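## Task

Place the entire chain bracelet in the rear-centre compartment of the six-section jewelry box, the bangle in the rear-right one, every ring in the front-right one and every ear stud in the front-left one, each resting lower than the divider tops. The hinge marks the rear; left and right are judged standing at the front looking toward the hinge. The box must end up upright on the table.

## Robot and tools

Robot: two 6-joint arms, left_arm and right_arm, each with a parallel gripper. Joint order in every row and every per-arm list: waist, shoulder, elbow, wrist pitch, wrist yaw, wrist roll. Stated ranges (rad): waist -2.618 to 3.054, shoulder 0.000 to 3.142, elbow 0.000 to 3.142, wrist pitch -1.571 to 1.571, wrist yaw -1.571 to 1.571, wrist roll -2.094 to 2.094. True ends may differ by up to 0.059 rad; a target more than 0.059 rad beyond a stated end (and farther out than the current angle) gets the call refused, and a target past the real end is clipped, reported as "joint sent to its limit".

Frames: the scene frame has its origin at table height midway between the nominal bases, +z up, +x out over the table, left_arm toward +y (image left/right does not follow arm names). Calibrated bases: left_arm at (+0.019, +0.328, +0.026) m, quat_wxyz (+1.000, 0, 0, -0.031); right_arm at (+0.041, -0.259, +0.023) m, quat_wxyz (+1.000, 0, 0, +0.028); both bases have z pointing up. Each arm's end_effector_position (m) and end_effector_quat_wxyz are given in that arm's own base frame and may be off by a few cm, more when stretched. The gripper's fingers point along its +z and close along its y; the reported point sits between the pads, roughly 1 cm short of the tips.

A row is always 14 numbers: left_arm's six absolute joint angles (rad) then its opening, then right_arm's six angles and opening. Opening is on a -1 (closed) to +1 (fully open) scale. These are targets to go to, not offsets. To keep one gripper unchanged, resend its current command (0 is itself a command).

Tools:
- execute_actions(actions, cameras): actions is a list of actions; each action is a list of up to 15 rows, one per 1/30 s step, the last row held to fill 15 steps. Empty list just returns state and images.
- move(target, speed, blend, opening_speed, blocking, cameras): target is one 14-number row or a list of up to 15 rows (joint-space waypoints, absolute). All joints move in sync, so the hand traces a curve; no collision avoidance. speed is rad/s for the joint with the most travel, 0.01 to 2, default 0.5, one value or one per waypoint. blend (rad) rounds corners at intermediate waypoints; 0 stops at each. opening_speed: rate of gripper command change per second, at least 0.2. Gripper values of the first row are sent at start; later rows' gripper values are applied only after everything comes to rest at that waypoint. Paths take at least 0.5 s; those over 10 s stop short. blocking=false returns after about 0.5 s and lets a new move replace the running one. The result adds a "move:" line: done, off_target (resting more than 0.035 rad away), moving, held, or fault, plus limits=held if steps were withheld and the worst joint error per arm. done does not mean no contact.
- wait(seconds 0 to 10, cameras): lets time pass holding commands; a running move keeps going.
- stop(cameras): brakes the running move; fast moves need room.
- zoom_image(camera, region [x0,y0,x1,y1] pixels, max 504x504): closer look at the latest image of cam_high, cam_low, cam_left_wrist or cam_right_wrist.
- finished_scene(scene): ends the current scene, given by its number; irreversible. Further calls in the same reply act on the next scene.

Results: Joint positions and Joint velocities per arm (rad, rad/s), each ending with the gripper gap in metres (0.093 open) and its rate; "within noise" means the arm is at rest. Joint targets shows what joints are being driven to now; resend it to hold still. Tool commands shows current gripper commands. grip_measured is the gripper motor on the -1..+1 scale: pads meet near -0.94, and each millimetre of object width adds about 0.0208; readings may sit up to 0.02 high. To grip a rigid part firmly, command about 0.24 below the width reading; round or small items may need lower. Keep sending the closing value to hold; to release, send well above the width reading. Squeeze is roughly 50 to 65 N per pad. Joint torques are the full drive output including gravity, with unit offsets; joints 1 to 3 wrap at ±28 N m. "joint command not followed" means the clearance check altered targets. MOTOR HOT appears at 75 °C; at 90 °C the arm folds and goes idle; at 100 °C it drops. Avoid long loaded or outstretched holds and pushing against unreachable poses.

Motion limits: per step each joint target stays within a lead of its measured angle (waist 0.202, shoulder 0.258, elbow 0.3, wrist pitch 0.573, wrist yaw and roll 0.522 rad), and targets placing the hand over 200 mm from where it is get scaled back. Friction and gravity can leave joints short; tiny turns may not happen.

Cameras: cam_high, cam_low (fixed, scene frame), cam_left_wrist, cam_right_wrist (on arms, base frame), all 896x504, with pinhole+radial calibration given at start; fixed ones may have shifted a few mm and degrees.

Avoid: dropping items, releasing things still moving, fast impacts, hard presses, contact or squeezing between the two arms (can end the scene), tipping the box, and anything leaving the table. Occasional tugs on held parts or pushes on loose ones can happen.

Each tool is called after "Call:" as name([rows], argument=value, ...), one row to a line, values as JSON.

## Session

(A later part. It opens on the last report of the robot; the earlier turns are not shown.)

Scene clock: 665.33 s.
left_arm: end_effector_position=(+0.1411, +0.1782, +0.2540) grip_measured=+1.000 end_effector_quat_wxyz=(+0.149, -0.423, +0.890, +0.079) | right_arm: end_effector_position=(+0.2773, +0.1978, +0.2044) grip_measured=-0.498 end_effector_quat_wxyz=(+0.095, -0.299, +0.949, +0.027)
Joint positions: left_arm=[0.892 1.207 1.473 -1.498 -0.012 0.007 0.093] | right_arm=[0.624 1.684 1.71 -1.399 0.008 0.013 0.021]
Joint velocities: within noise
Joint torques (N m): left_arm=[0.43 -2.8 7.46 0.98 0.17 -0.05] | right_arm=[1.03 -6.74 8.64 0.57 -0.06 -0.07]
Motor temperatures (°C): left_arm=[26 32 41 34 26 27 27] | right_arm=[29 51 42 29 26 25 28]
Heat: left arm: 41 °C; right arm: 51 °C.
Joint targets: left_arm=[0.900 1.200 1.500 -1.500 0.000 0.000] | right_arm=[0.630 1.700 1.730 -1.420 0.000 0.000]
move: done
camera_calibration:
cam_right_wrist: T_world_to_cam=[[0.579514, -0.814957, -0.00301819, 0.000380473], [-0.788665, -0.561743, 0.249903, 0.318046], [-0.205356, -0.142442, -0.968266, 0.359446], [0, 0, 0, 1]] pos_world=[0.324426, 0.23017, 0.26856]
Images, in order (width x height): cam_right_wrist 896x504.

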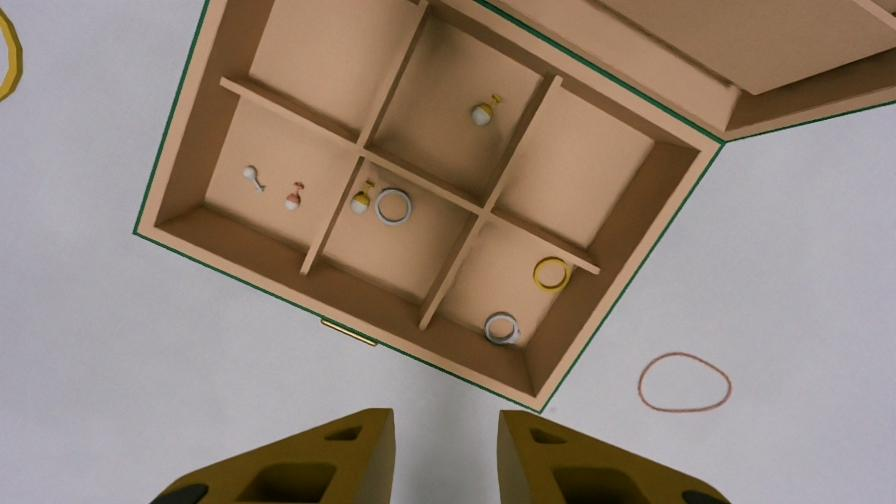

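Call:
move([
  [0.9,1.2,1.5,-1.5,0,0,1,0.575,1.841,1.545,-1.0,0,1.4,-0.5],
  [0.9,1.2,1.5,-1.5,0,0,1,0.575,1.899,1.322,-0.73,0,1.4,-0.5],
], speed=[0.8,0.5], cameras=["cam_right_wrist"])

Scene clock: 720.17 s.
left_arm: end_effector_position=(+0.1411, +0.1782, +0.2540) grip_measured=+1.000 end_effector_quat_wxyz=(+0.149, -0.423, +0.890, +0.079) | right_arm: end_effector_position=(+0.3396, +0.2214, +0.0519) grip_measured=-0.498 end_effector_quat_wxyz=(+0.077, +0.390, +0.911, +0.108)
Joint positions: left_arm=[0.892 1.207 1.473 -1.498 -0.012 0.007 0.093] | right_arm=[0.581 1.886 1.329 -0.747 0.008 1.388 0.021]
Joint velocities: within noise
Joint torques (N m): left_arm=[0.44 -2.8 7.46 0.98 0.17 -0.05] | right_arm=[-0.05 -9.06 6 1.06 0.01 0.15]
Motor temperatures (°C): left_arm=[26 32 41 34 26 27 27] | right_arm=[29 51 43 29 26 25 27]
Heat: left arm: 41 °C; right arm: 51 °C.
Joint targets: left_arm=[0.900 1.200 1.500 -1.500 0.000 0.000] | right_arm=[0.575 1.899 1.322 -0.730 0.000 1.400]
move: done
camera_calibration:
cam_right_wrist: T_world_to_cam=[[-0.68664, -0.676271, -0.266802, 0.396038], [-0.721222, 0.587487, 0.367012, 0.135066], [-0.0914571, 0.444428, -0.891134, 0.0553873], [0, 0, 0, 1]] pos_world=[0.374414, 0.163864, 0.10545]
Images, in order (width x height): cam_right_wrist 896x504.

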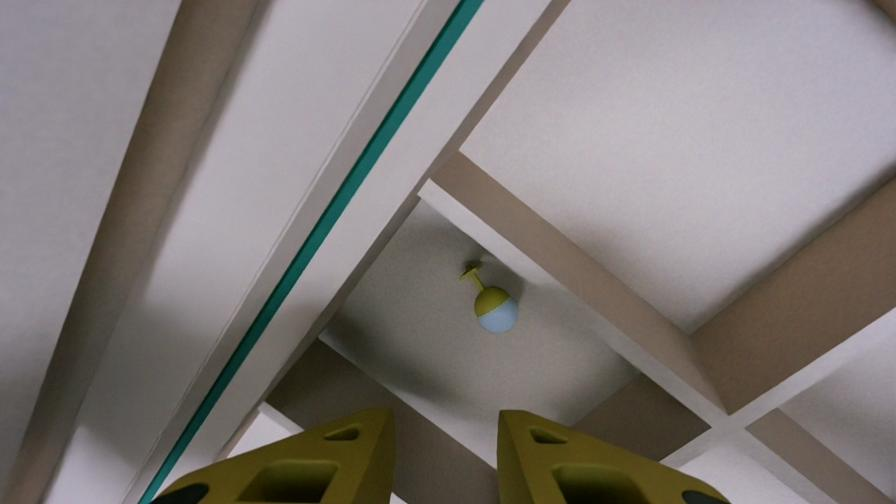

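Call:
move([
  [0.9,1.2,1.5,-1.5,0,0,1,0.566,1.935,1.272,-0.645,0,1.4,-0.58],
  [0.9,1.2,1.5,-1.5,0,0,1,0.566,1.974,1.215,-0.55,0,1.4,-0.58],
], speed=[0.25,0.15], blend=0.02, cameras=["cam_right_wrist"])

Scene clock: 732.47 s.
left_arm: end_effector_position=(+0.1411, +0.1782, +0.2540) grip_measured=+1.000 end_effector_quat_wxyz=(+0.149, -0.423, +0.890, +0.079) | right_arm: end_effector_position=(+0.3422, +0.2233, +0.0211) grip_measured=-0.579 end_effector_quat_wxyz=(+0.074, +0.394, +0.908, +0.124)
Joint positions: left_arm=[0.892 1.207 1.473 -1.498 -0.012 0.007 0.093] | right_arm=[0.572 1.925 1.243 -0.601 -0.014 1.393 0.017]
Joint velocities: within noise
Joint torques (N m): left_arm=[0.44 -2.81 7.46 0.98 0.17 -0.05] | right_arm=[-0.03 -5.68 3.73 1.45 0.22 0.11]
Motor temperatures (°C): left_arm=[26 32 41 34 26 27 27] | right_arm=[29 52 43 29 26 25 27]
Heat: left arm: 41 °C; right arm: 52 °C.
Joint targets: left_arm=[0.900 1.200 1.500 -1.500 0.000 0.000] | right_arm=[0.566 1.974 1.215 -0.550 0.000 1.400]
move: off_target (right_arm); right_arm: the wrist pitch is farthest, 0.051 rad from its target
camera_calibration:
cam_right_wrist: T_world_to_cam=[[-0.68983, -0.662388, -0.292195, 0.389385], [-0.719283, 0.5812, 0.380577, 0.147608], [-0.0822656, 0.472704, -0.877373, 0.017565], [0, 0, 0, 1]] pos_world=[0.376226, 0.163831, 0.073011]
Images, in order (width x height): cam_right_wrist 896x504.

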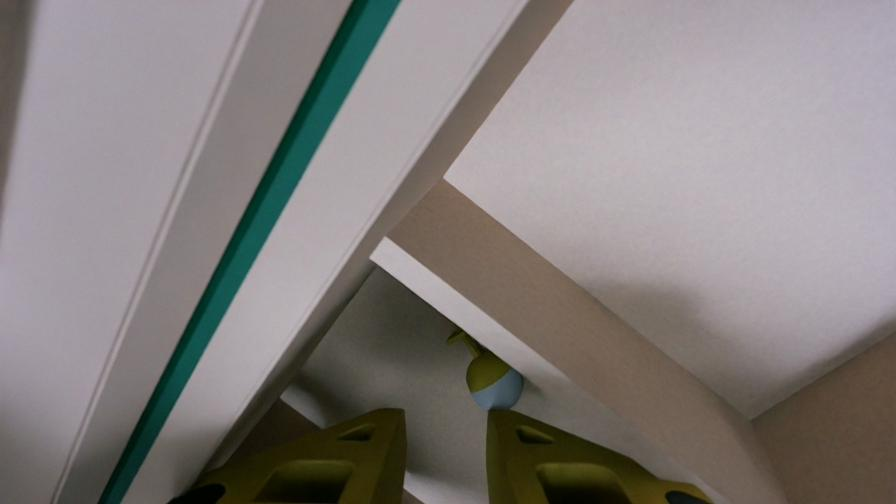

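Call:
wait(seconds=0)

Call:
zoom_image(camera="cam_high", region=[400, 160, 560, 330])

Call:
zoom_image(camera="cam_low", region=[460, 110, 720, 310])

Scene clock: 750.37 s.
left_arm: end_effector_position=(+0.1411, +0.1782, +0.2540) grip_measured=+1.000 end_effector_quat_wxyz=(+0.149, -0.423, +0.890, +0.079) | right_arm: end_effector_position=(+0.3422, +0.2233, +0.0210) grip_measured=-0.579 end_effector_quat_wxyz=(+0.074, +0.394, +0.908, +0.124)
Joint positions: left_arm=[0.892 1.207 1.473 -1.498 -0.012 0.007 0.093] | right_arm=[0.572 1.925 1.243 -0.6 -0.015 1.393 0.017]
Joint velocities: within noise
Joint torques (N m): left_arm=[0.44 -2.81 7.45 0.98 0.17 -0.05] | right_arm=[-0.05 -5.7 3.77 1.44 0.22 0.11]
Motor temperatures (°C): left_arm=[26 32 41 34 26 27 27] | right_arm=[29 51 42 30 26 25 27]
Heat: left arm: 41 °C; right arm: 51 °C.
Joint targets: left_arm=[0.900 1.200 1.500 -1.500 0.000 0.000] | right_arm=[0.566 1.974 1.215 -0.550 0.000 1.400]
Tool commands: left_gripper/opening=+1.0 right_gripper/opening=-0.58
camera_calibration:
cam_left_wrist: T_world_to_cam=[[0.784422, -0.620144, -0.0101492, 0.00247186], [-0.618672, -0.783508, 0.0579653, 0.254192], [-0.0438989, -0.0391903, -0.998267, 0.347481], [0, 0, 0, 1]] pos_world=[0.170576, 0.214312, 0.33217]
cam_right_wrist: T_world_to_cam=[[-0.689982, -0.662034, -0.292635, 0.389406], [-0.719156, 0.581156, 0.380884, 0.147548], [-0.0820921, 0.473253, -0.877093, 0.0172873], [0, 0, 0, 1]] pos_world=[0.376213, 0.16387, 0.0729175]

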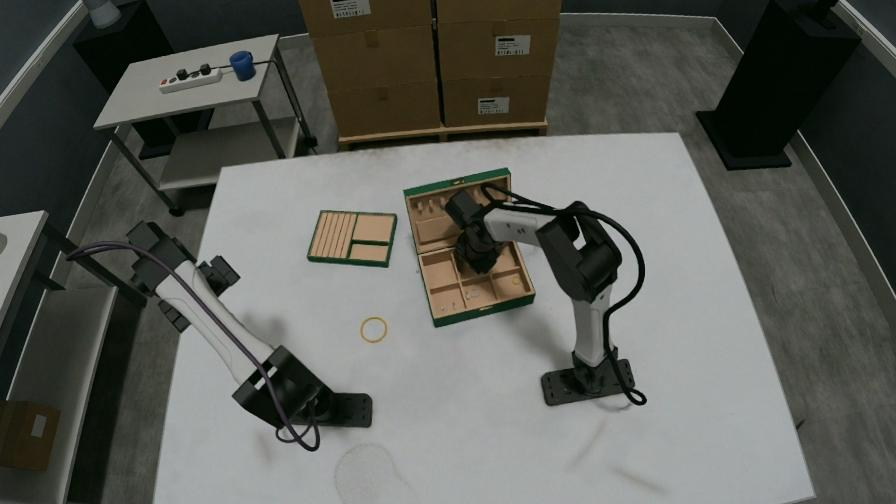

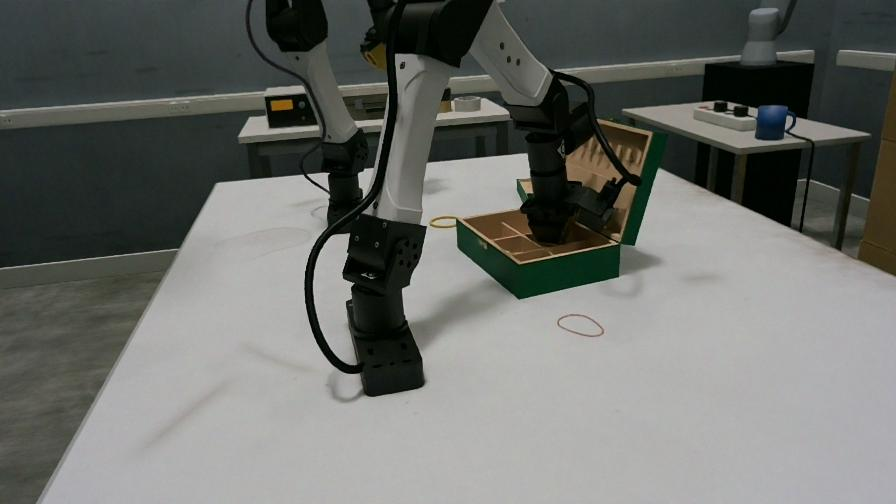

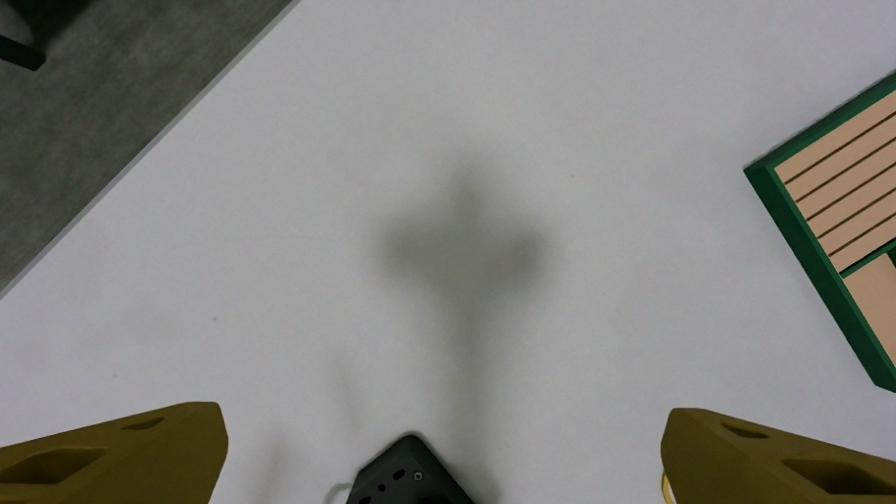

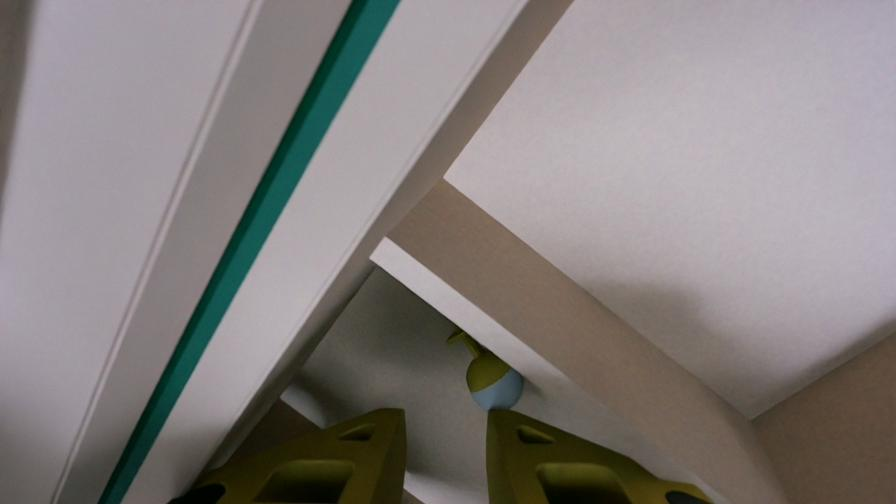

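Scaled by 2.965 from the camera's 896x504 image, which has a finer 1280x720 frame.

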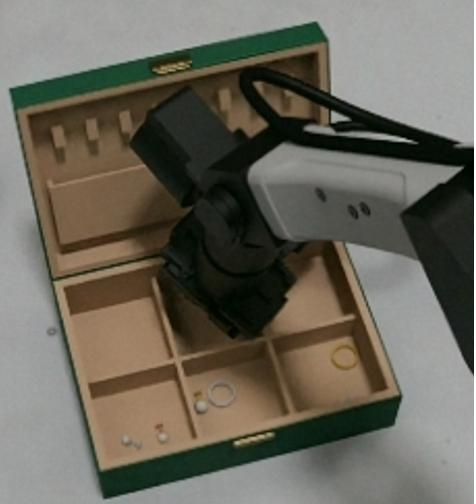

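Scaled by 1.938 from the camera's 896x504 image, which has a finer 1280x720 frame.

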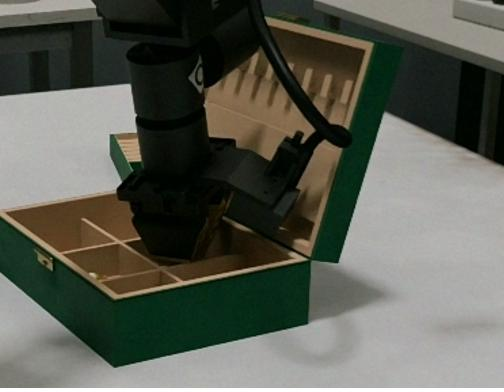

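Call:
move([
  [0.9,1.2,1.5,-1.5,0,0,1,0.566,1.892,1.322,-0.73,0,1.5,-0.5],
  [0.9,1.2,1.5,-1.5,0,0,1,0.566,1.855,1.253,-0.648,0,1.65,-0.5],
  [0.9,1.2,1.5,-1.5,0,0,1,0.566,1.89,1.206,-0.56,0,1.65,-0.5],
  [0.9,1.2,1.5,-1.5,0,0,1,0.566,1.94,1.148,-0.466,0,1.65,-0.5],
], speed=[0.4,0.5,0.3,0.15], blend=[0.02,0,0.02,0], cameras=["cam_right_wrist"])

Scene clock: 789.77 s.
left_arm: end_effector_position=(+0.1411, +0.1782, +0.2540) grip_measured=+1.000 end_effector_quat_wxyz=(+0.149, -0.423, +0.890, +0.079) | right_arm: end_effector_position=(+0.3415, +0.2230, +0.0195) grip_measured=-0.502 end_effector_quat_wxyz=(+0.069, +0.503, +0.847, +0.155)
Joint positions: left_arm=[0.892 1.207 1.473 -1.498 -0.012 0.007 0.093] | right_arm=[0.573 1.891 1.172 -0.512 -0.014 1.647 0.021]
Joint velocities: within noise
Joint torques (N m): left_arm=[0.43 -2.81 7.46 0.98 0.17 -0.05] | right_arm=[-0.09 -5.33 4.11 1.48 0.21 0.06]
Motor temperatures (°C): left_arm=[26 32 41 34 26 27 27] | right_arm=[29 50 41 31 26 25 27]
Heat: left arm: 41 °C; right arm: 50 °C.
Joint targets: left_arm=[0.900 1.200 1.500 -1.500 0.000 0.000] | right_arm=[0.566 1.940 1.148 -0.466 0.000 1.650]
move: off_target (right_arm); right_arm: the shoulder is farthest, 0.049 rad from its target
camera_calibration:
cam_right_wrist: T_world_to_cam=[[-0.825372, -0.449276, -0.341925, 0.388034], [-0.563109, 0.698906, 0.440953, 0.0671752], [0.0408637, 0.556491, -0.829848, -0.0454121], [0, 0, 0, 1]] pos_world=[0.359955, 0.152657, 0.0653723]
Images, in order (width x height): cam_right_wrist 896x504.

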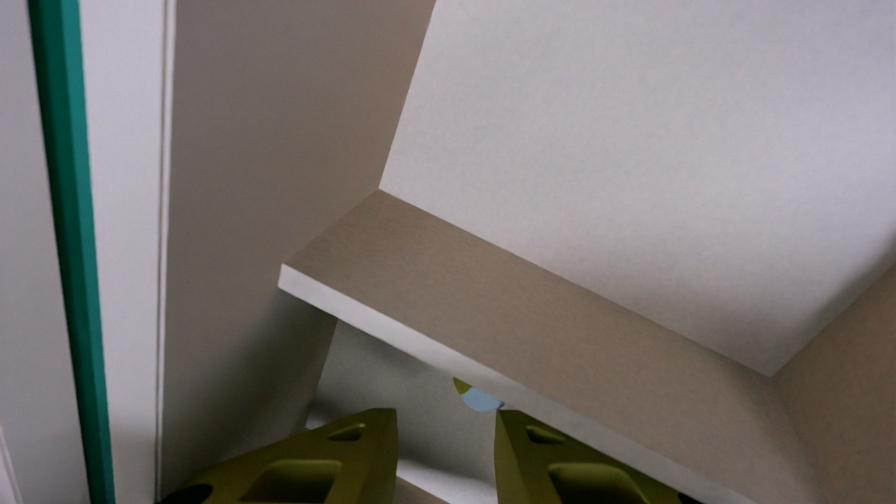

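Call:
move([
  [0.9,1.2,1.5,-1.5,0,0,1,0.566,1.86,1.25,-0.64,0,1.65,-0.5],
  [0.9,1.2,1.5,-1.5,0,0,1,0.781,1.818,1.315,-0.75,0.35,1.65,-0.5],
  [0.9,1.2,1.5,-1.5,0,0,1,0.781,1.868,1.208,-0.594,0.35,1.65,-0.5],
], speed=[0.4,0.5,0.3], cameras=["cam_right_wrist"])

Scene clock: 837.27 s.
left_arm: end_effector_position=(+0.1411, +0.1782, +0.2540) grip_measured=+1.000 end_effector_quat_wxyz=(+0.149, -0.423, +0.890, +0.079) | right_arm: end_effector_position=(+0.3245, +0.2413, +0.0499) grip_measured=-0.502 end_effector_quat_wxyz=(+0.213, +0.434, +0.871, +0.091)
Joint positions: left_arm=[0.892 1.207 1.473 -1.498 -0.012 0.007 0.093] | right_arm=[0.78 1.852 1.217 -0.611 0.343 1.647 0.021]
Joint velocities: within noise
Joint torques (N m): left_arm=[0.43 -2.81 7.45 0.98 0.17 -0.05] | right_arm=[0.61 -8.29 5.68 1.12 0.39 0.06]
Motor temperatures (°C): left_arm=[26 32 41 34 26 27 27] | right_arm=[29 50 40 32 26 25 27]
Heat: left arm: 41 °C; right arm: 50 °C.
Joint targets: left_arm=[0.900 1.200 1.500 -1.500 0.000 0.000] | right_arm=[0.781 1.868 1.208 -0.594 0.350 1.650]
move: done
camera_calibration:
cam_right_wrist: T_world_to_cam=[[-0.708204, -0.613121, -0.350043, 0.394522], [-0.683111, 0.720327, 0.12037, 0.0811633], [0.178344, 0.324365, -0.928968, -0.0133841], [0, 0, 0, 1]] pos_world=[0.337233, 0.187767, 0.115897]
Images, in order (width x height): cam_right_wrist 896x504.

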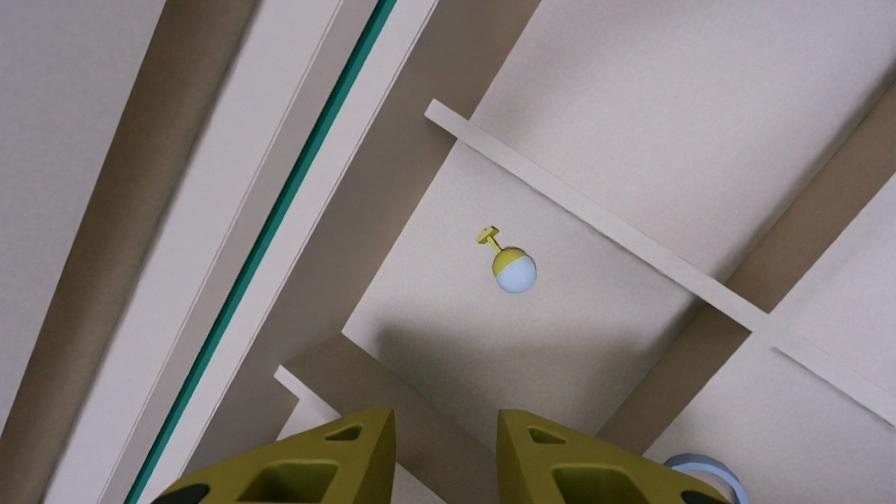

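Call:
move([
  [0.9,1.2,1.5,-1.5,0,0,1,0.72,1.868,1.208,-0.594,0.35,1.65,-0.5],
  [0.9,1.2,1.5,-1.5,0,0,1,0.72,1.915,1.167,-0.51,0.35,1.65,-0.5],
  [0.9,1.2,1.5,-1.5,0,0,1,0.72,1.956,1.125,-0.417,0.35,1.65,-0.5],
], speed=[0.4,0.3,0.15], blend=[0,0.02,0], cameras=["cam_right_wrist"])

Scene clock: 855.30 s.
left_arm: end_effector_position=(+0.1411, +0.1782, +0.2540) grip_measured=+1.000 end_effector_quat_wxyz=(+0.149, -0.423, +0.890, +0.079) | right_arm: end_effector_position=(+0.3469, +0.2224, +0.0211) grip_measured=-0.502 end_effector_quat_wxyz=(+0.236, +0.462, +0.850, +0.093)
Joint positions: left_arm=[0.892 1.207 1.473 -1.498 -0.012 0.007 0.093] | right_arm=[0.72 1.909 1.15 -0.453 0.375 1.647 0.021]
Joint velocities: within noise
Joint torques (N m): left_arm=[0.43 -2.8 7.46 0.98 0.17 -0.05] | right_arm=[0.47 -5.63 3.99 1.37 0.08 0.06]
Motor temperatures (°C): left_arm=[26 32 41 34 26 27 27] | right_arm=[29 51 40 31 27 25 27]
Heat: left arm: 41 °C; right arm: 51 °C.
Joint targets: left_arm=[0.900 1.200 1.500 -1.500 0.000 0.000] | right_arm=[0.720 1.956 1.125 -0.417 0.350 1.650]
move: off_target (right_arm); right_arm: the shoulder is farthest, 0.047 rad from its target
camera_calibration:
cam_right_wrist: T_world_to_cam=[[-0.733279, -0.562472, -0.382004, 0.386797], [-0.635554, 0.766658, 0.0911383, 0.087342], [0.241604, 0.309614, -0.919656, -0.056775], [0, 0, 0, 1]] pos_world=[0.352858, 0.168179, 0.0875844]
Images, in order (width x height): cam_right_wrist 896x504.

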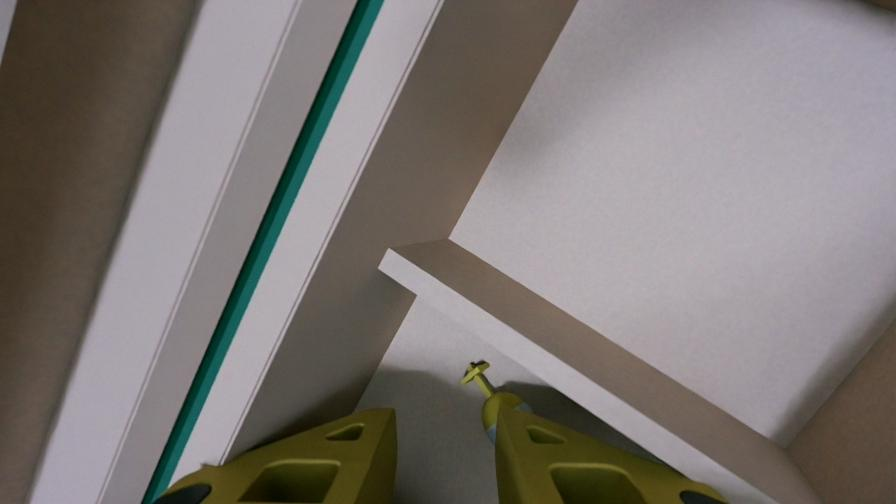

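Call:
move([
  [0.9,1.2,1.5,-1.5,0,0,1,0.72,1.818,1.315,-0.75,0.3,1.65,-0.4],
  [0.9,1.2,1.5,-1.5,0,0,1,0.62,1.5,1.12,-1.19,0,2.0,-0.3],
  [0.9,1.2,1.5,-1.5,0,0,1,0.615,1.56,0.99,-0.96,0,2.03,-0.3],
  [0.9,1.2,1.5,-1.5,0,0,1,0.615,1.60,0.925,-0.85,0,2.03,-0.3],
  [0.9,1.2,1.5,-1.5,0,0,1,0.615,1.60,0.925,-0.85,0,2.03,-1],
], speed=[0.4,0.7,0.5,0.3,0.3], opening_speed=0.8, cameras=["cam_right_wrist"])

Scene clock: 913.83 s.
left_arm: end_effector_position=(+0.1411, +0.1782, +0.2540) grip_measured=+1.000 end_effector_quat_wxyz=(+0.149, -0.423, +0.890, +0.079) | right_arm: end_effector_position=(+0.2201, +0.1550, +0.0337) grip_measured=-0.900 end_effector_quat_wxyz=(+0.011, +0.649, +0.761, +0.026)
Joint positions: left_arm=[0.892 1.207 1.473 -1.498 -0.012 0.007 0.093] | right_arm=[0.619 1.589 0.933 -0.859 0.008 2.031 0.002]
Joint velocities: within noise
Joint torques (N m): left_arm=[0.44 -2.81 7.46 0.98 0.17 -0.05] | right_arm=[0.13 -5.46 5.23 0.46 0.01 0.04]
Motor temperatures (°C): left_arm=[26 32 42 34 26 27 27] | right_arm=[29 49 39 32 26 25 27]
Heat: left arm: 42 °C; right arm: 49 °C.
Joint targets: left_arm=[0.900 1.200 1.500 -1.500 0.000 0.000] | right_arm=[0.615 1.600 0.925 -0.850 0.000 2.030]
move: done
camera_calibration:
cam_right_wrist: T_world_to_cam=[[-0.984415, -0.163507, -0.0647427, 0.243502], [-0.175056, 0.875956, 0.449508, -0.0731493], [-0.016786, 0.453836, -0.890927, 0.039812], [0, 0, 0, 1]] pos_world=[0.22757, 0.0858217, 0.0841157]
Images, in order (width x height): cam_right_wrist 896x504.

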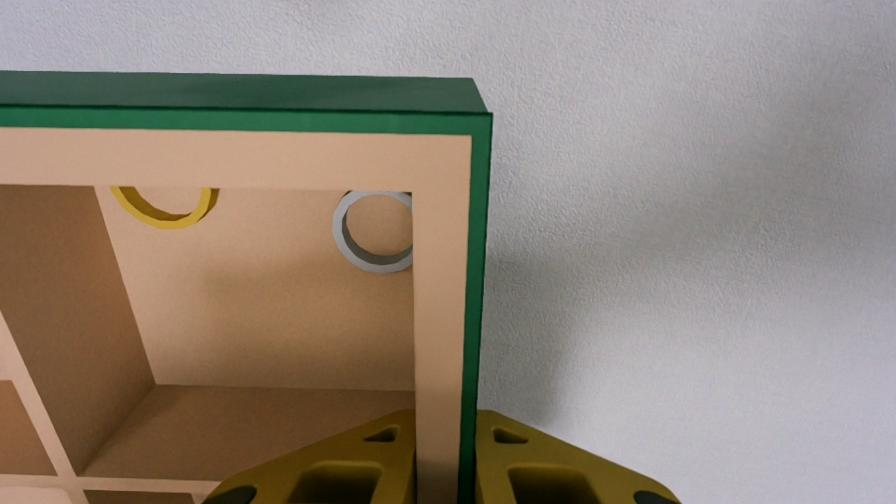

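Call:
execute_actions([
  [[0.9,1.2,1.5,-1.5,0,0,1,0.608,1.60,0.925,-0.85,0,2.025,-1],[0.9,1.2,1.5,-1.5,0,0,1,0.590,1.60,0.925,-0.85,0,2.01,-1],[0.9,1.2,1.5,-1.5,0,0,1,0.568,1.60,0.925,-0.85,0,1.99,-1],[0.9,1.2,1.5,-1.5,0,0,1,0.550,1.60,0.925,-0.85,0,1.97,-1],[0.9,1.2,1.5,-1.5,0,0,1,0.540,1.60,0.925,-0.85,0,1.96,-1]],
], cameras=["cam_high"])

Call:
zoom_image(camera="cam_high", region=[400, 180, 560, 350])

Scene clock: 925.87 s.
left_arm: end_effector_position=(+0.1411, +0.1782, +0.2540) grip_measured=+1.000 end_effector_quat_wxyz=(+0.149, -0.423, +0.890, +0.079) | right_arm: end_effector_position=(+0.2283, +0.1427, +0.0337) grip_measured=-0.914 end_effector_quat_wxyz=(+0.008, +0.643, +0.766, +0.027)
Joint positions: left_arm=[0.892 1.207 1.473 -1.498 -0.012 0.007 0.093] | right_arm=[0.557 1.589 0.933 -0.859 -0.003 1.953 0.001]
Joint velocities: within noise
Joint torques (N m): left_arm=[0.44 -2.8 7.46 0.98 0.17 -0.05] | right_arm=[-0.98 -5.45 5.24 0.46 0.1 0.13]
Motor temperatures (°C): left_arm=[26 32 42 34 26 27 27] | right_arm=[29 48 40 31 26 25 28]
Heat: left arm: 42 °C; right arm: 48 °C.
Joint targets: left_arm=[0.900 1.200 1.500 -1.500 0.000 0.000] | right_arm=[0.540 1.600 0.925 -0.850 0.000 1.960]
Images, in order (width x height): cam_high 896x504.

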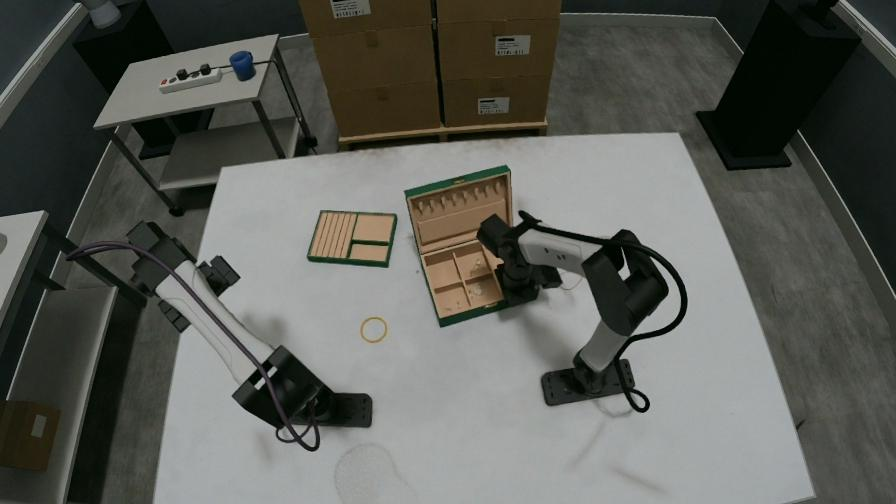

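Scaled by 2.965 from the camera's 896x504 image, which has a finer 1280x720 frame.

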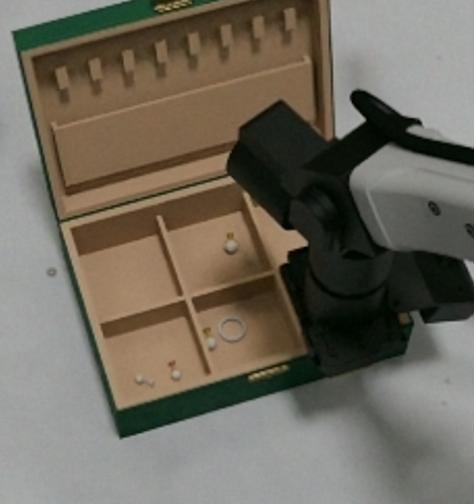

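Call:
zoom_image(camera="cam_high", region=[445, 245, 495, 295])

Scaled by 10.080 from the camera's 896x504 image, which has a finer 1280x720 frame.

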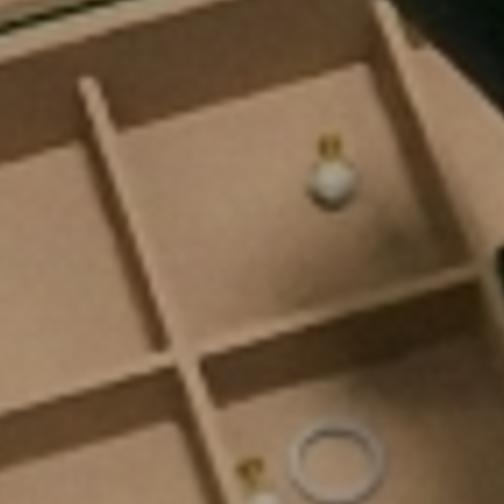

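Call:
execute_actions([
  [[0.9,1.2,1.5,-1.5,0,0,1,0.545,1.60,0.925,-0.85,0,1.96,-1],[0.9,1.2,1.5,-1.5,0,0,1,0.552,1.60,0.925,-0.85,0,1.97,-1],[0.9,1.2,1.5,-1.5,0,0,1,0.563,1.60,0.925,-0.85,0,1.98,-1],[0.9,1.2,1.5,-1.5,0,0,1,0.577,1.60,0.925,-0.85,0,1.99,-1],[0.9,1.2,1.5,-1.5,0,0,1,0.594,1.60,0.925,-0.85,0,2.0,-1],[0.9,1.2,1.5,-1.5,0,0,1,0.613,1.60,0.925,-0.85,0,2.015,-1],[0.9,1.2,1.5,-1.5,0,0,1,0.633,1.60,0.925,-0.85,0,2.03,-1],[0.9,1.2,1.5,-1.5,0,0,1,0.653,1.60,0.925,-0.85,0,2.05,-1]],
], cameras=["cam_high"])

Call:
zoom_image(camera="cam_high", region=[435, 245, 495, 305])

Scene clock: 954.87 s.
left_arm: end_effector_position=(+0.1411, +0.1782, +0.2540) grip_measured=+1.000 end_effector_quat_wxyz=(+0.149, -0.423, +0.890, +0.079) | right_arm: end_effector_position=(+0.2176, +0.1586, +0.0337) grip_measured=-0.915 end_effector_quat_wxyz=(+0.013, +0.649, +0.761, +0.026)
Joint positions: left_arm=[0.892 1.207 1.473 -1.498 -0.012 0.007 0.093] | right_arm=[0.639 1.589 0.933 -0.859 0.014 2.05 0.001]
Joint velocities: within noise
Joint torques (N m): left_arm=[0.44 -2.8 7.46 0.98 0.17 -0.05] | right_arm=[1.74 -5.45 5.22 0.46 -0.04 0.06]
Motor temperatures (°C): left_arm=[26 32 42 34 26 27 27] | right_arm=[29 48 40 31 26 25 28]
Heat: left arm: 42 °C; right arm: 48 °C.
Joint targets: left_arm=[0.900 1.200 1.500 -1.500 0.000 0.000] | right_arm=[0.653 1.600 0.925 -0.850 0.000 2.050]
Images, in order (width x height): cam_high 896x504.

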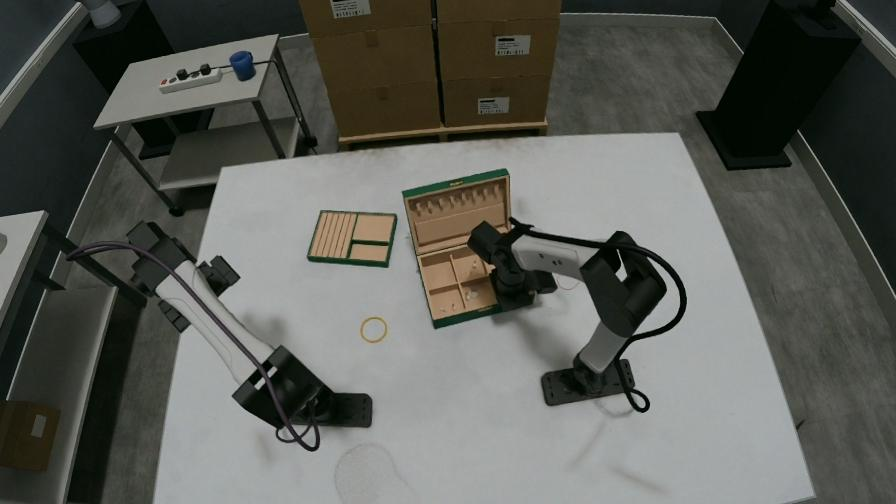

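Scaled by 8.400 from the camera's 896x504 image, which has a finer 1280x720 frame.

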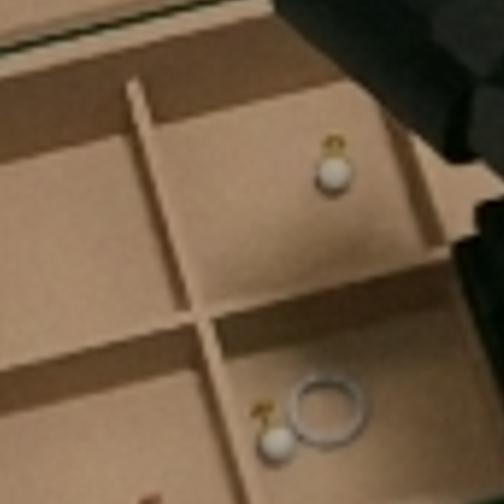

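Call:
move(target=[0.9,1.2,1.5,-1.5,0,0,1,0.50,1.595,0.928,-0.855,0,1.93,-1], speed=0.15, cameras=[])

Call:
execute_actions([
  [[0.9,1.2,1.5,-1.5,0,0,1,0.52,1.60,0.928,-0.855,0,1.94,-1],[0.9,1.2,1.5,-1.5,0,0,1,0.535,1.60,0.928,-0.855,0,1.95,-1],[0.9,1.2,1.5,-1.5,0,0,1,0.560,1.60,0.928,-0.855,0,1.97,-1],[0.9,1.2,1.5,-1.5,0,0,1,0.593,1.60,0.928,-0.855,0,2.00,-1],[0.9,1.2,1.5,-1.5,0,0,1,0.63,1.60,0.928,-0.855,0,2.03,-1],[0.9,1.2,1.5,-1.5,0,0,1,0.65,1.60,0.928,-0.855,0,2.05,-1]],
], cameras=["cam_high"])

Call:
zoom_image(camera="cam_high", region=[435, 245, 495, 305])

Scene clock: 969.73 s.
left_arm: end_effector_position=(+0.1411, +0.1782, +0.2540) grip_measured=+1.000 end_effector_quat_wxyz=(+0.149, -0.423, +0.890, +0.079) | right_arm: end_effector_position=(+0.2333, +0.1342, +0.0337) grip_measured=-0.915 end_effector_quat_wxyz=(+0.008, +0.639, +0.769, +0.027)
Joint positions: left_arm=[0.892 1.207 1.473 -1.498 -0.012 0.007 0.093] | right_arm=[0.52 1.589 0.933 -0.859 -0.004 1.907 0.001]
Joint velocities: within noise
Joint torques (N m): left_arm=[0.43 -2.81 7.46 0.98 0.17 -0.05] | right_arm=[-1.22 -5.94 5.52 0.42 0.11 0.3]
Motor temperatures (°C): left_arm=[26 32 42 34 26 27 27] | right_arm=[29 47 40 30 26 25 29]
Heat: left arm: 42 °C; right arm: 47 °C.
Joint targets: left_arm=[0.900 1.200 1.500 -1.500 0.000 0.000] | right_arm=[0.500 1.595 0.928 -0.855 0.000 1.930]
move: done
No camera images: "cameras" was empty.

Scene clock: 970.43 s.
left_arm: end_effector_position=(+0.1411, +0.1782, +0.2540) grip_measured=+1.000 end_effector_quat_wxyz=(+0.149, -0.423, +0.890, +0.079) | right_arm: end_effector_position=(+0.2175, +0.1586, +0.0337) grip_measured=-0.915 end_effector_quat_wxyz=(+0.013, +0.645, +0.763, +0.026)
Joint positions: left_arm=[0.892 1.207 1.473 -1.498 -0.012 0.007 0.093] | right_arm=[0.639 1.589 0.933 -0.859 0.014 2.042 0.001]
Joint velocities: within noise
Joint torques (N m): left_arm=[0.44 -2.81 7.46 0.98 0.17 -0.05] | right_arm=[1.44 -5.46 5.5 0.41 -0.06 0.13]
Motor temperatures (°C): left_arm=[26 32 42 34 26 27 27] | right_arm=[29 47 40 30 26 25 29]
Heat: left arm: 42 °C; right arm: 47 °C.
Joint targets: left_arm=[0.900 1.200 1.500 -1.500 0.000 0.000] | right_arm=[0.650 1.600 0.928 -0.855 0.000 2.050]
Images, in order (width x height): cam_high 896x504.

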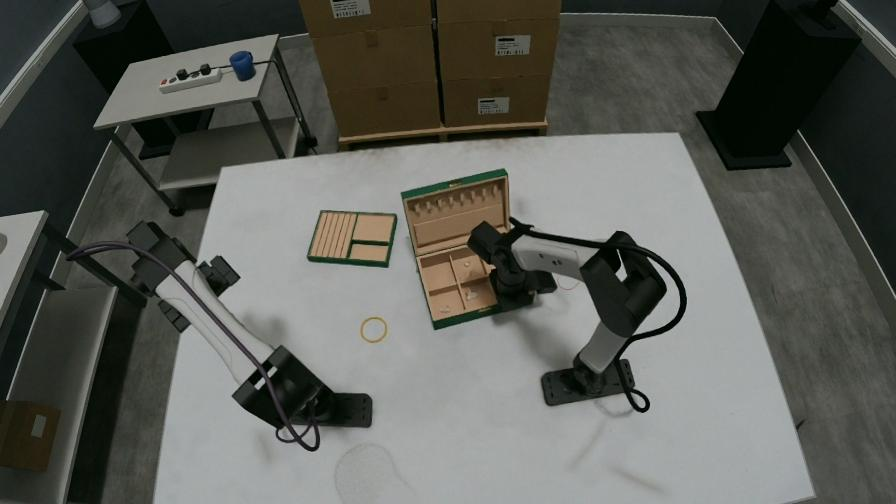

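Scaled by 8.400 from the camera's 896x504 image, which has a finer 1280x720 frame.

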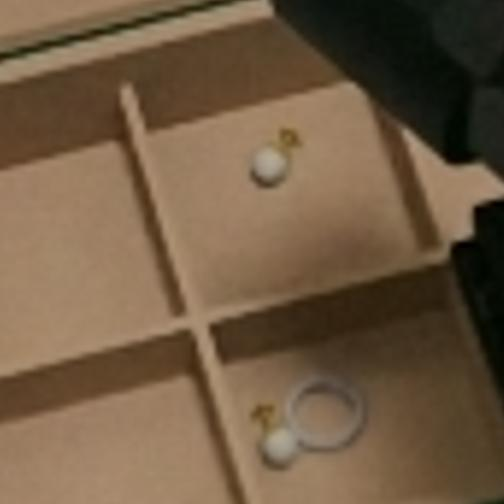

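Call:
execute_actions([
  [[0.9,1.2,1.5,-1.5,0,0,1,0.653,1.592,0.920,-0.857,0,2.05,-1],[0.9,1.2,1.5,-1.5,0,0,1,0.659,1.576,0.905,-0.859,0,2.05,-1],[0.9,1.2,1.5,-1.5,0,0,1,0.666,1.556,0.886,-0.862,0,2.055,-1],[0.9,1.2,1.5,-1.5,0,0,1,0.674,1.535,0.866,-0.866,0,2.06,-1],[0.9,1.2,1.5,-1.5,0,0,1,0.681,1.515,0.845,-0.869,0,2.065,-1],[0.9,1.2,1.5,-1.5,0,0,1,0.685,1.505,0.836,-0.870,0,2.07,-1]],
], cameras=["cam_high"])

Call:
zoom_image(camera="cam_high", region=[435, 245, 495, 305])

Scene clock: 984.77 s.
left_arm: end_effector_position=(+0.1411, +0.1782, +0.2540) grip_measured=+1.000 end_effector_quat_wxyz=(+0.149, -0.423, +0.890, +0.079) | right_arm: end_effector_position=(+0.2015, +0.1562, +0.0331) grip_measured=-0.915 end_effector_quat_wxyz=(+0.017, +0.643, +0.765, +0.036)
Joint positions: left_arm=[0.892 1.207 1.473 -1.498 -0.012 0.007 0.093] | right_arm=[0.671 1.516 0.858 -0.835 0.018 2.068 0.001]
Joint velocities: within noise
Joint torques (N m): left_arm=[0.43 -2.8 7.46 0.98 0.17 -0.05] | right_arm=[1.65 -6.87 3.93 0.05 -0.09 0.07]
Motor temperatures (°C): left_arm=[26 32 42 34 26 27 27] | right_arm=[29 47 40 30 26 25 29]
Heat: left arm: 42 °C; right arm: 47 °C.
Joint targets: left_arm=[0.900 1.200 1.500 -1.500 0.000 0.000] | right_arm=[0.685 1.505 0.836 -0.870 0.000 2.070]
Images, in order (width x height): cam_high 896x504.

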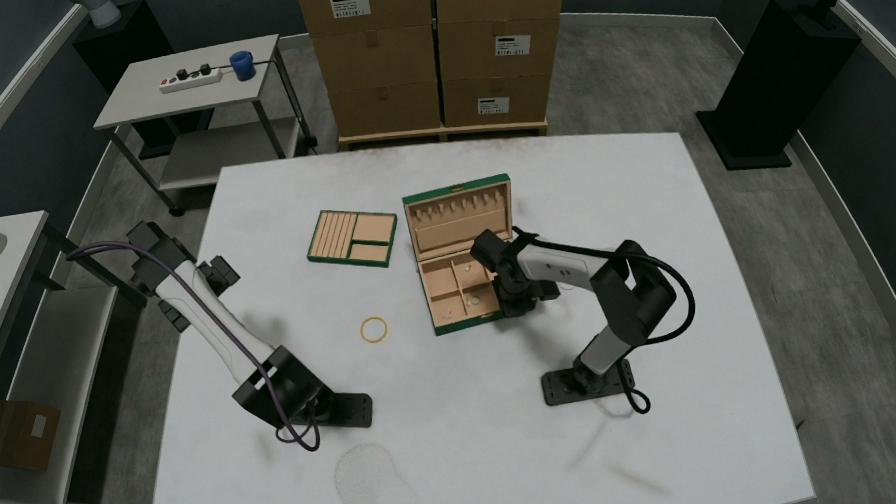

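Scaled by 8.400 from the camera's 896x504 image, which has a finer 1280x720 frame.

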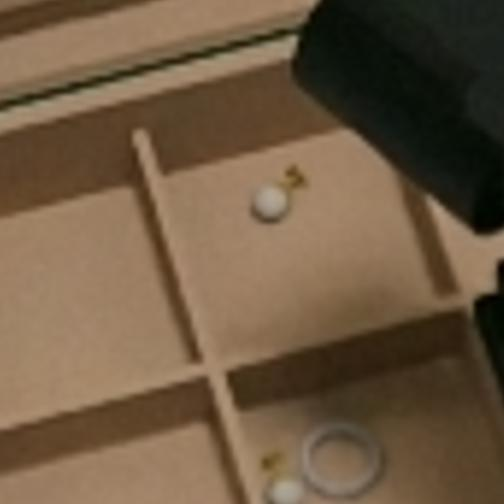

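Call:
move(target=[0.9,1.2,1.5,-1.5,0,0,1,0.63,1.64,0.985,-0.86,0,2.03,-1], speed=0.12, cameras=[])

Call:
execute_actions([
  [[0.9,1.2,1.5,-1.5,0,0,1,0.633,1.628,0.970,-0.861,0,2.03,-1],[0.9,1.2,1.5,-1.5,0,0,1,0.638,1.618,0.962,-0.862,0,2.04,-1],[0.9,1.2,1.5,-1.5,0,0,1,0.645,1.598,0.940,-0.863,0,2.045,-1],[0.9,1.2,1.5,-1.5,0,0,1,0.655,1.570,0.909,-0.865,0,2.05,-1],[0.9,1.2,1.5,-1.5,0,0,1,0.668,1.536,0.871,-0.867,0,2.06,-1],[0.9,1.2,1.5,-1.5,0,0,1,0.682,1.502,0.833,-0.870,0,2.07,-1]],
], cameras=["cam_high"])

Call:
zoom_image(camera="cam_high", region=[435, 245, 495, 305])

Scene clock: 999.27 s.
left_arm: end_effector_position=(+0.1411, +0.1782, +0.2540) grip_measured=+1.000 end_effector_quat_wxyz=(+0.149, -0.423, +0.890, +0.079) | right_arm: end_effector_position=(+0.2158, +0.1603, +0.0338) grip_measured=-0.915 end_effector_quat_wxyz=(+0.003, +0.645, +0.764, +0.011)
Joint positions: left_arm=[0.892 1.207 1.473 -1.498 -0.012 0.007 0.093] | right_arm=[0.639 1.618 0.965 -0.896 0 2.042 0.001]
Joint velocities: within noise
Joint torques (N m): left_arm=[0.44 -2.81 7.46 0.98 0.17 -0.05] | right_arm=[-0.28 -4.64 7.84 0.66 0.07 -0.07]
Motor temperatures (°C): left_arm=[26 32 42 34 26 27 27] | right_arm=[29 47 40 30 26 25 29]
Heat: left arm: 42 °C; right arm: 47 °C.
Joint targets: left_arm=[0.900 1.200 1.500 -1.500 0.000 0.000] | right_arm=[0.630 1.640 0.985 -0.860 0.000 2.030]
move: off_target (right_arm); right_arm: the wrist pitch is farthest, 0.036 rad from its target
No camera images: "cameras" was empty.

Scene clock: 999.97 s.
left_arm: end_effector_position=(+0.1411, +0.1782, +0.2540) grip_measured=+1.000 end_effector_quat_wxyz=(+0.149, -0.423, +0.890, +0.079) | right_arm: end_effector_position=(+0.1983, +0.1556, +0.0331) grip_measured=-0.915 end_effector_quat_wxyz=(+0.012, +0.640, +0.768, +0.034)
Joint positions: left_arm=[0.892 1.207 1.473 -1.498 -0.012 0.007 0.093] | right_arm=[0.672 1.511 0.854 -0.843 0.01 2.061 0.001]
Joint velocities: within noise
Joint torques (N m): left_arm=[0.43 -2.81 7.46 0.98 0.17 -0.06] | right_arm=[1.36 -6.69 4 0.11 -0.01 0.14]
Motor temperatures (°C): left_arm=[26 32 42 34 26 27 27] | right_arm=[29 47 39 30 26 25 29]
Heat: left arm: 42 °C; right arm: 47 °C.
Joint targets: left_arm=[0.900 1.200 1.500 -1.500 0.000 0.000] | right_arm=[0.682 1.502 0.833 -0.870 0.000 2.070]
Images, in order (width x height): cam_high 896x504.

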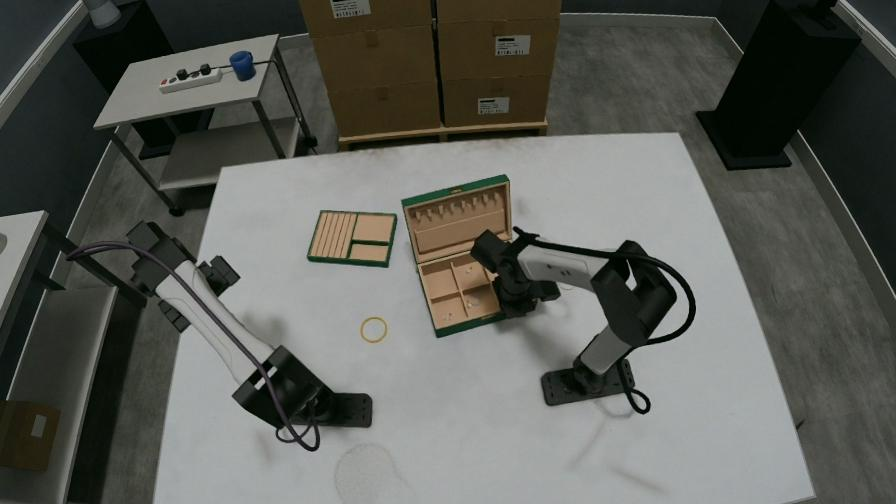

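Scaled by 8.400 from the camera's 896x504 image, which has a finer 1280x720 frame.

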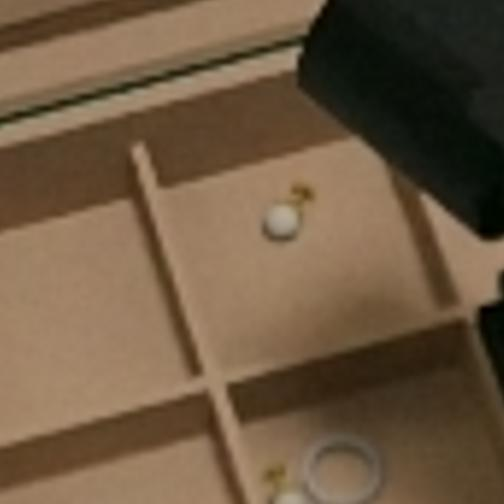

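Call:
execute_actions([
  [[0.9,1.2,1.5,-1.5,0,0,1,0.650,1.60,0.945,-0.86,0,2.05,-1],[0.9,1.2,1.5,-1.5,0,0,1,0.638,1.65,1.00,-0.86,0,2.04,-1],[0.9,1.2,1.5,-1.5,0,0,1,0.635,1.66,1.01,-0.86,0,2.035,-1],[0.9,1.2,1.5,-1.5,0,0,1,0.632,1.665,1.015,-0.86,0,2.03,-1],[0.9,1.2,1.5,-1.5,0,0,1,0.63,1.67,1.018,-0.86,0,2.03,-1],[0.9,1.2,1.5,-1.5,0,0,1,0.63,1.67,1.018,-0.86,0,2.03,-1]],
], cameras=["cam_high"])

Call:
zoom_image(camera="cam_high", region=[435, 240, 495, 300])

Scene clock: 1016.07 s.
left_arm: end_effector_position=(+0.1411, +0.1782, +0.2540) grip_measured=+1.000 end_effector_quat_wxyz=(+0.149, -0.423, +0.890, +0.079) | right_arm: end_effector_position=(+0.2259, +0.1679, +0.0344) grip_measured=-0.915 end_effector_quat_wxyz=(+0.003, +0.645, +0.764, +0.017)
Joint positions: left_arm=[0.892 1.207 1.473 -1.498 -0.012 0.007 0.093] | right_arm=[0.638 1.652 1.004 -0.888 -0.002 2.041 0.001]
Joint velocities: within noise
Joint torques (N m): left_arm=[0.44 -2.8 7.47 0.98 0.17 -0.05] | right_arm=[-0.2 -5.45 7.28 0.61 0.1 -0.07]
Motor temperatures (°C): left_arm=[26 32 42 34 26 27 27] | right_arm=[29 47 39 30 26 25 29]
Heat: left arm: 42 °C; right arm: 47 °C.
Joint targets: left_arm=[0.900 1.200 1.500 -1.500 0.000 0.000] | right_arm=[0.630 1.670 1.018 -0.860 0.000 2.030]
Images, in order (width x height): cam_high 896x504.

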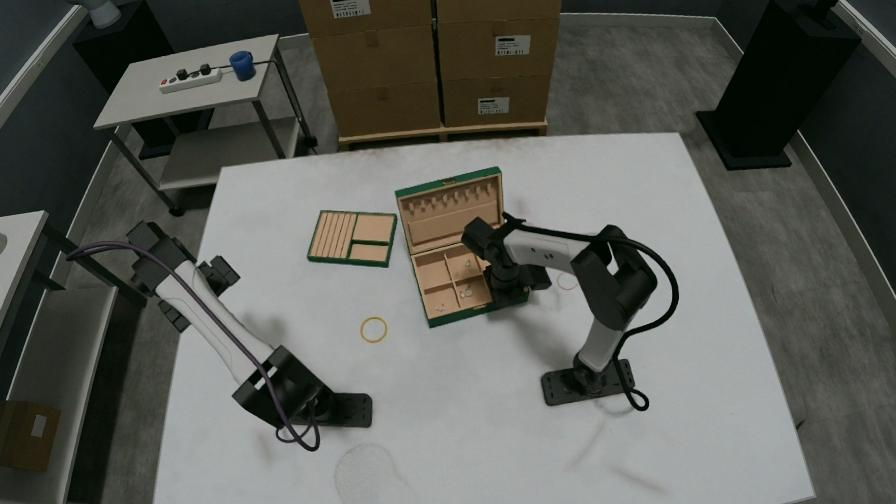

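Scaled by 8.400 from the camera's 896x504 image, which has a finer 1280x720 frame.

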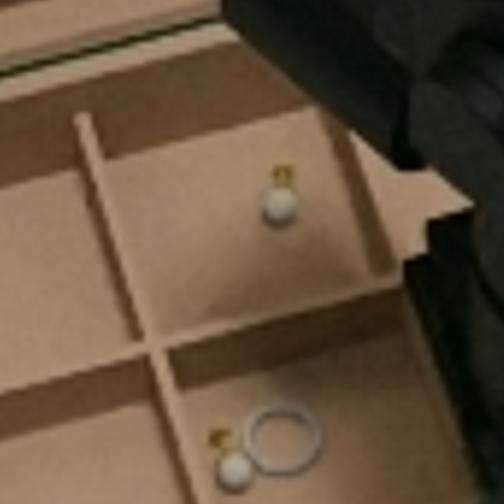

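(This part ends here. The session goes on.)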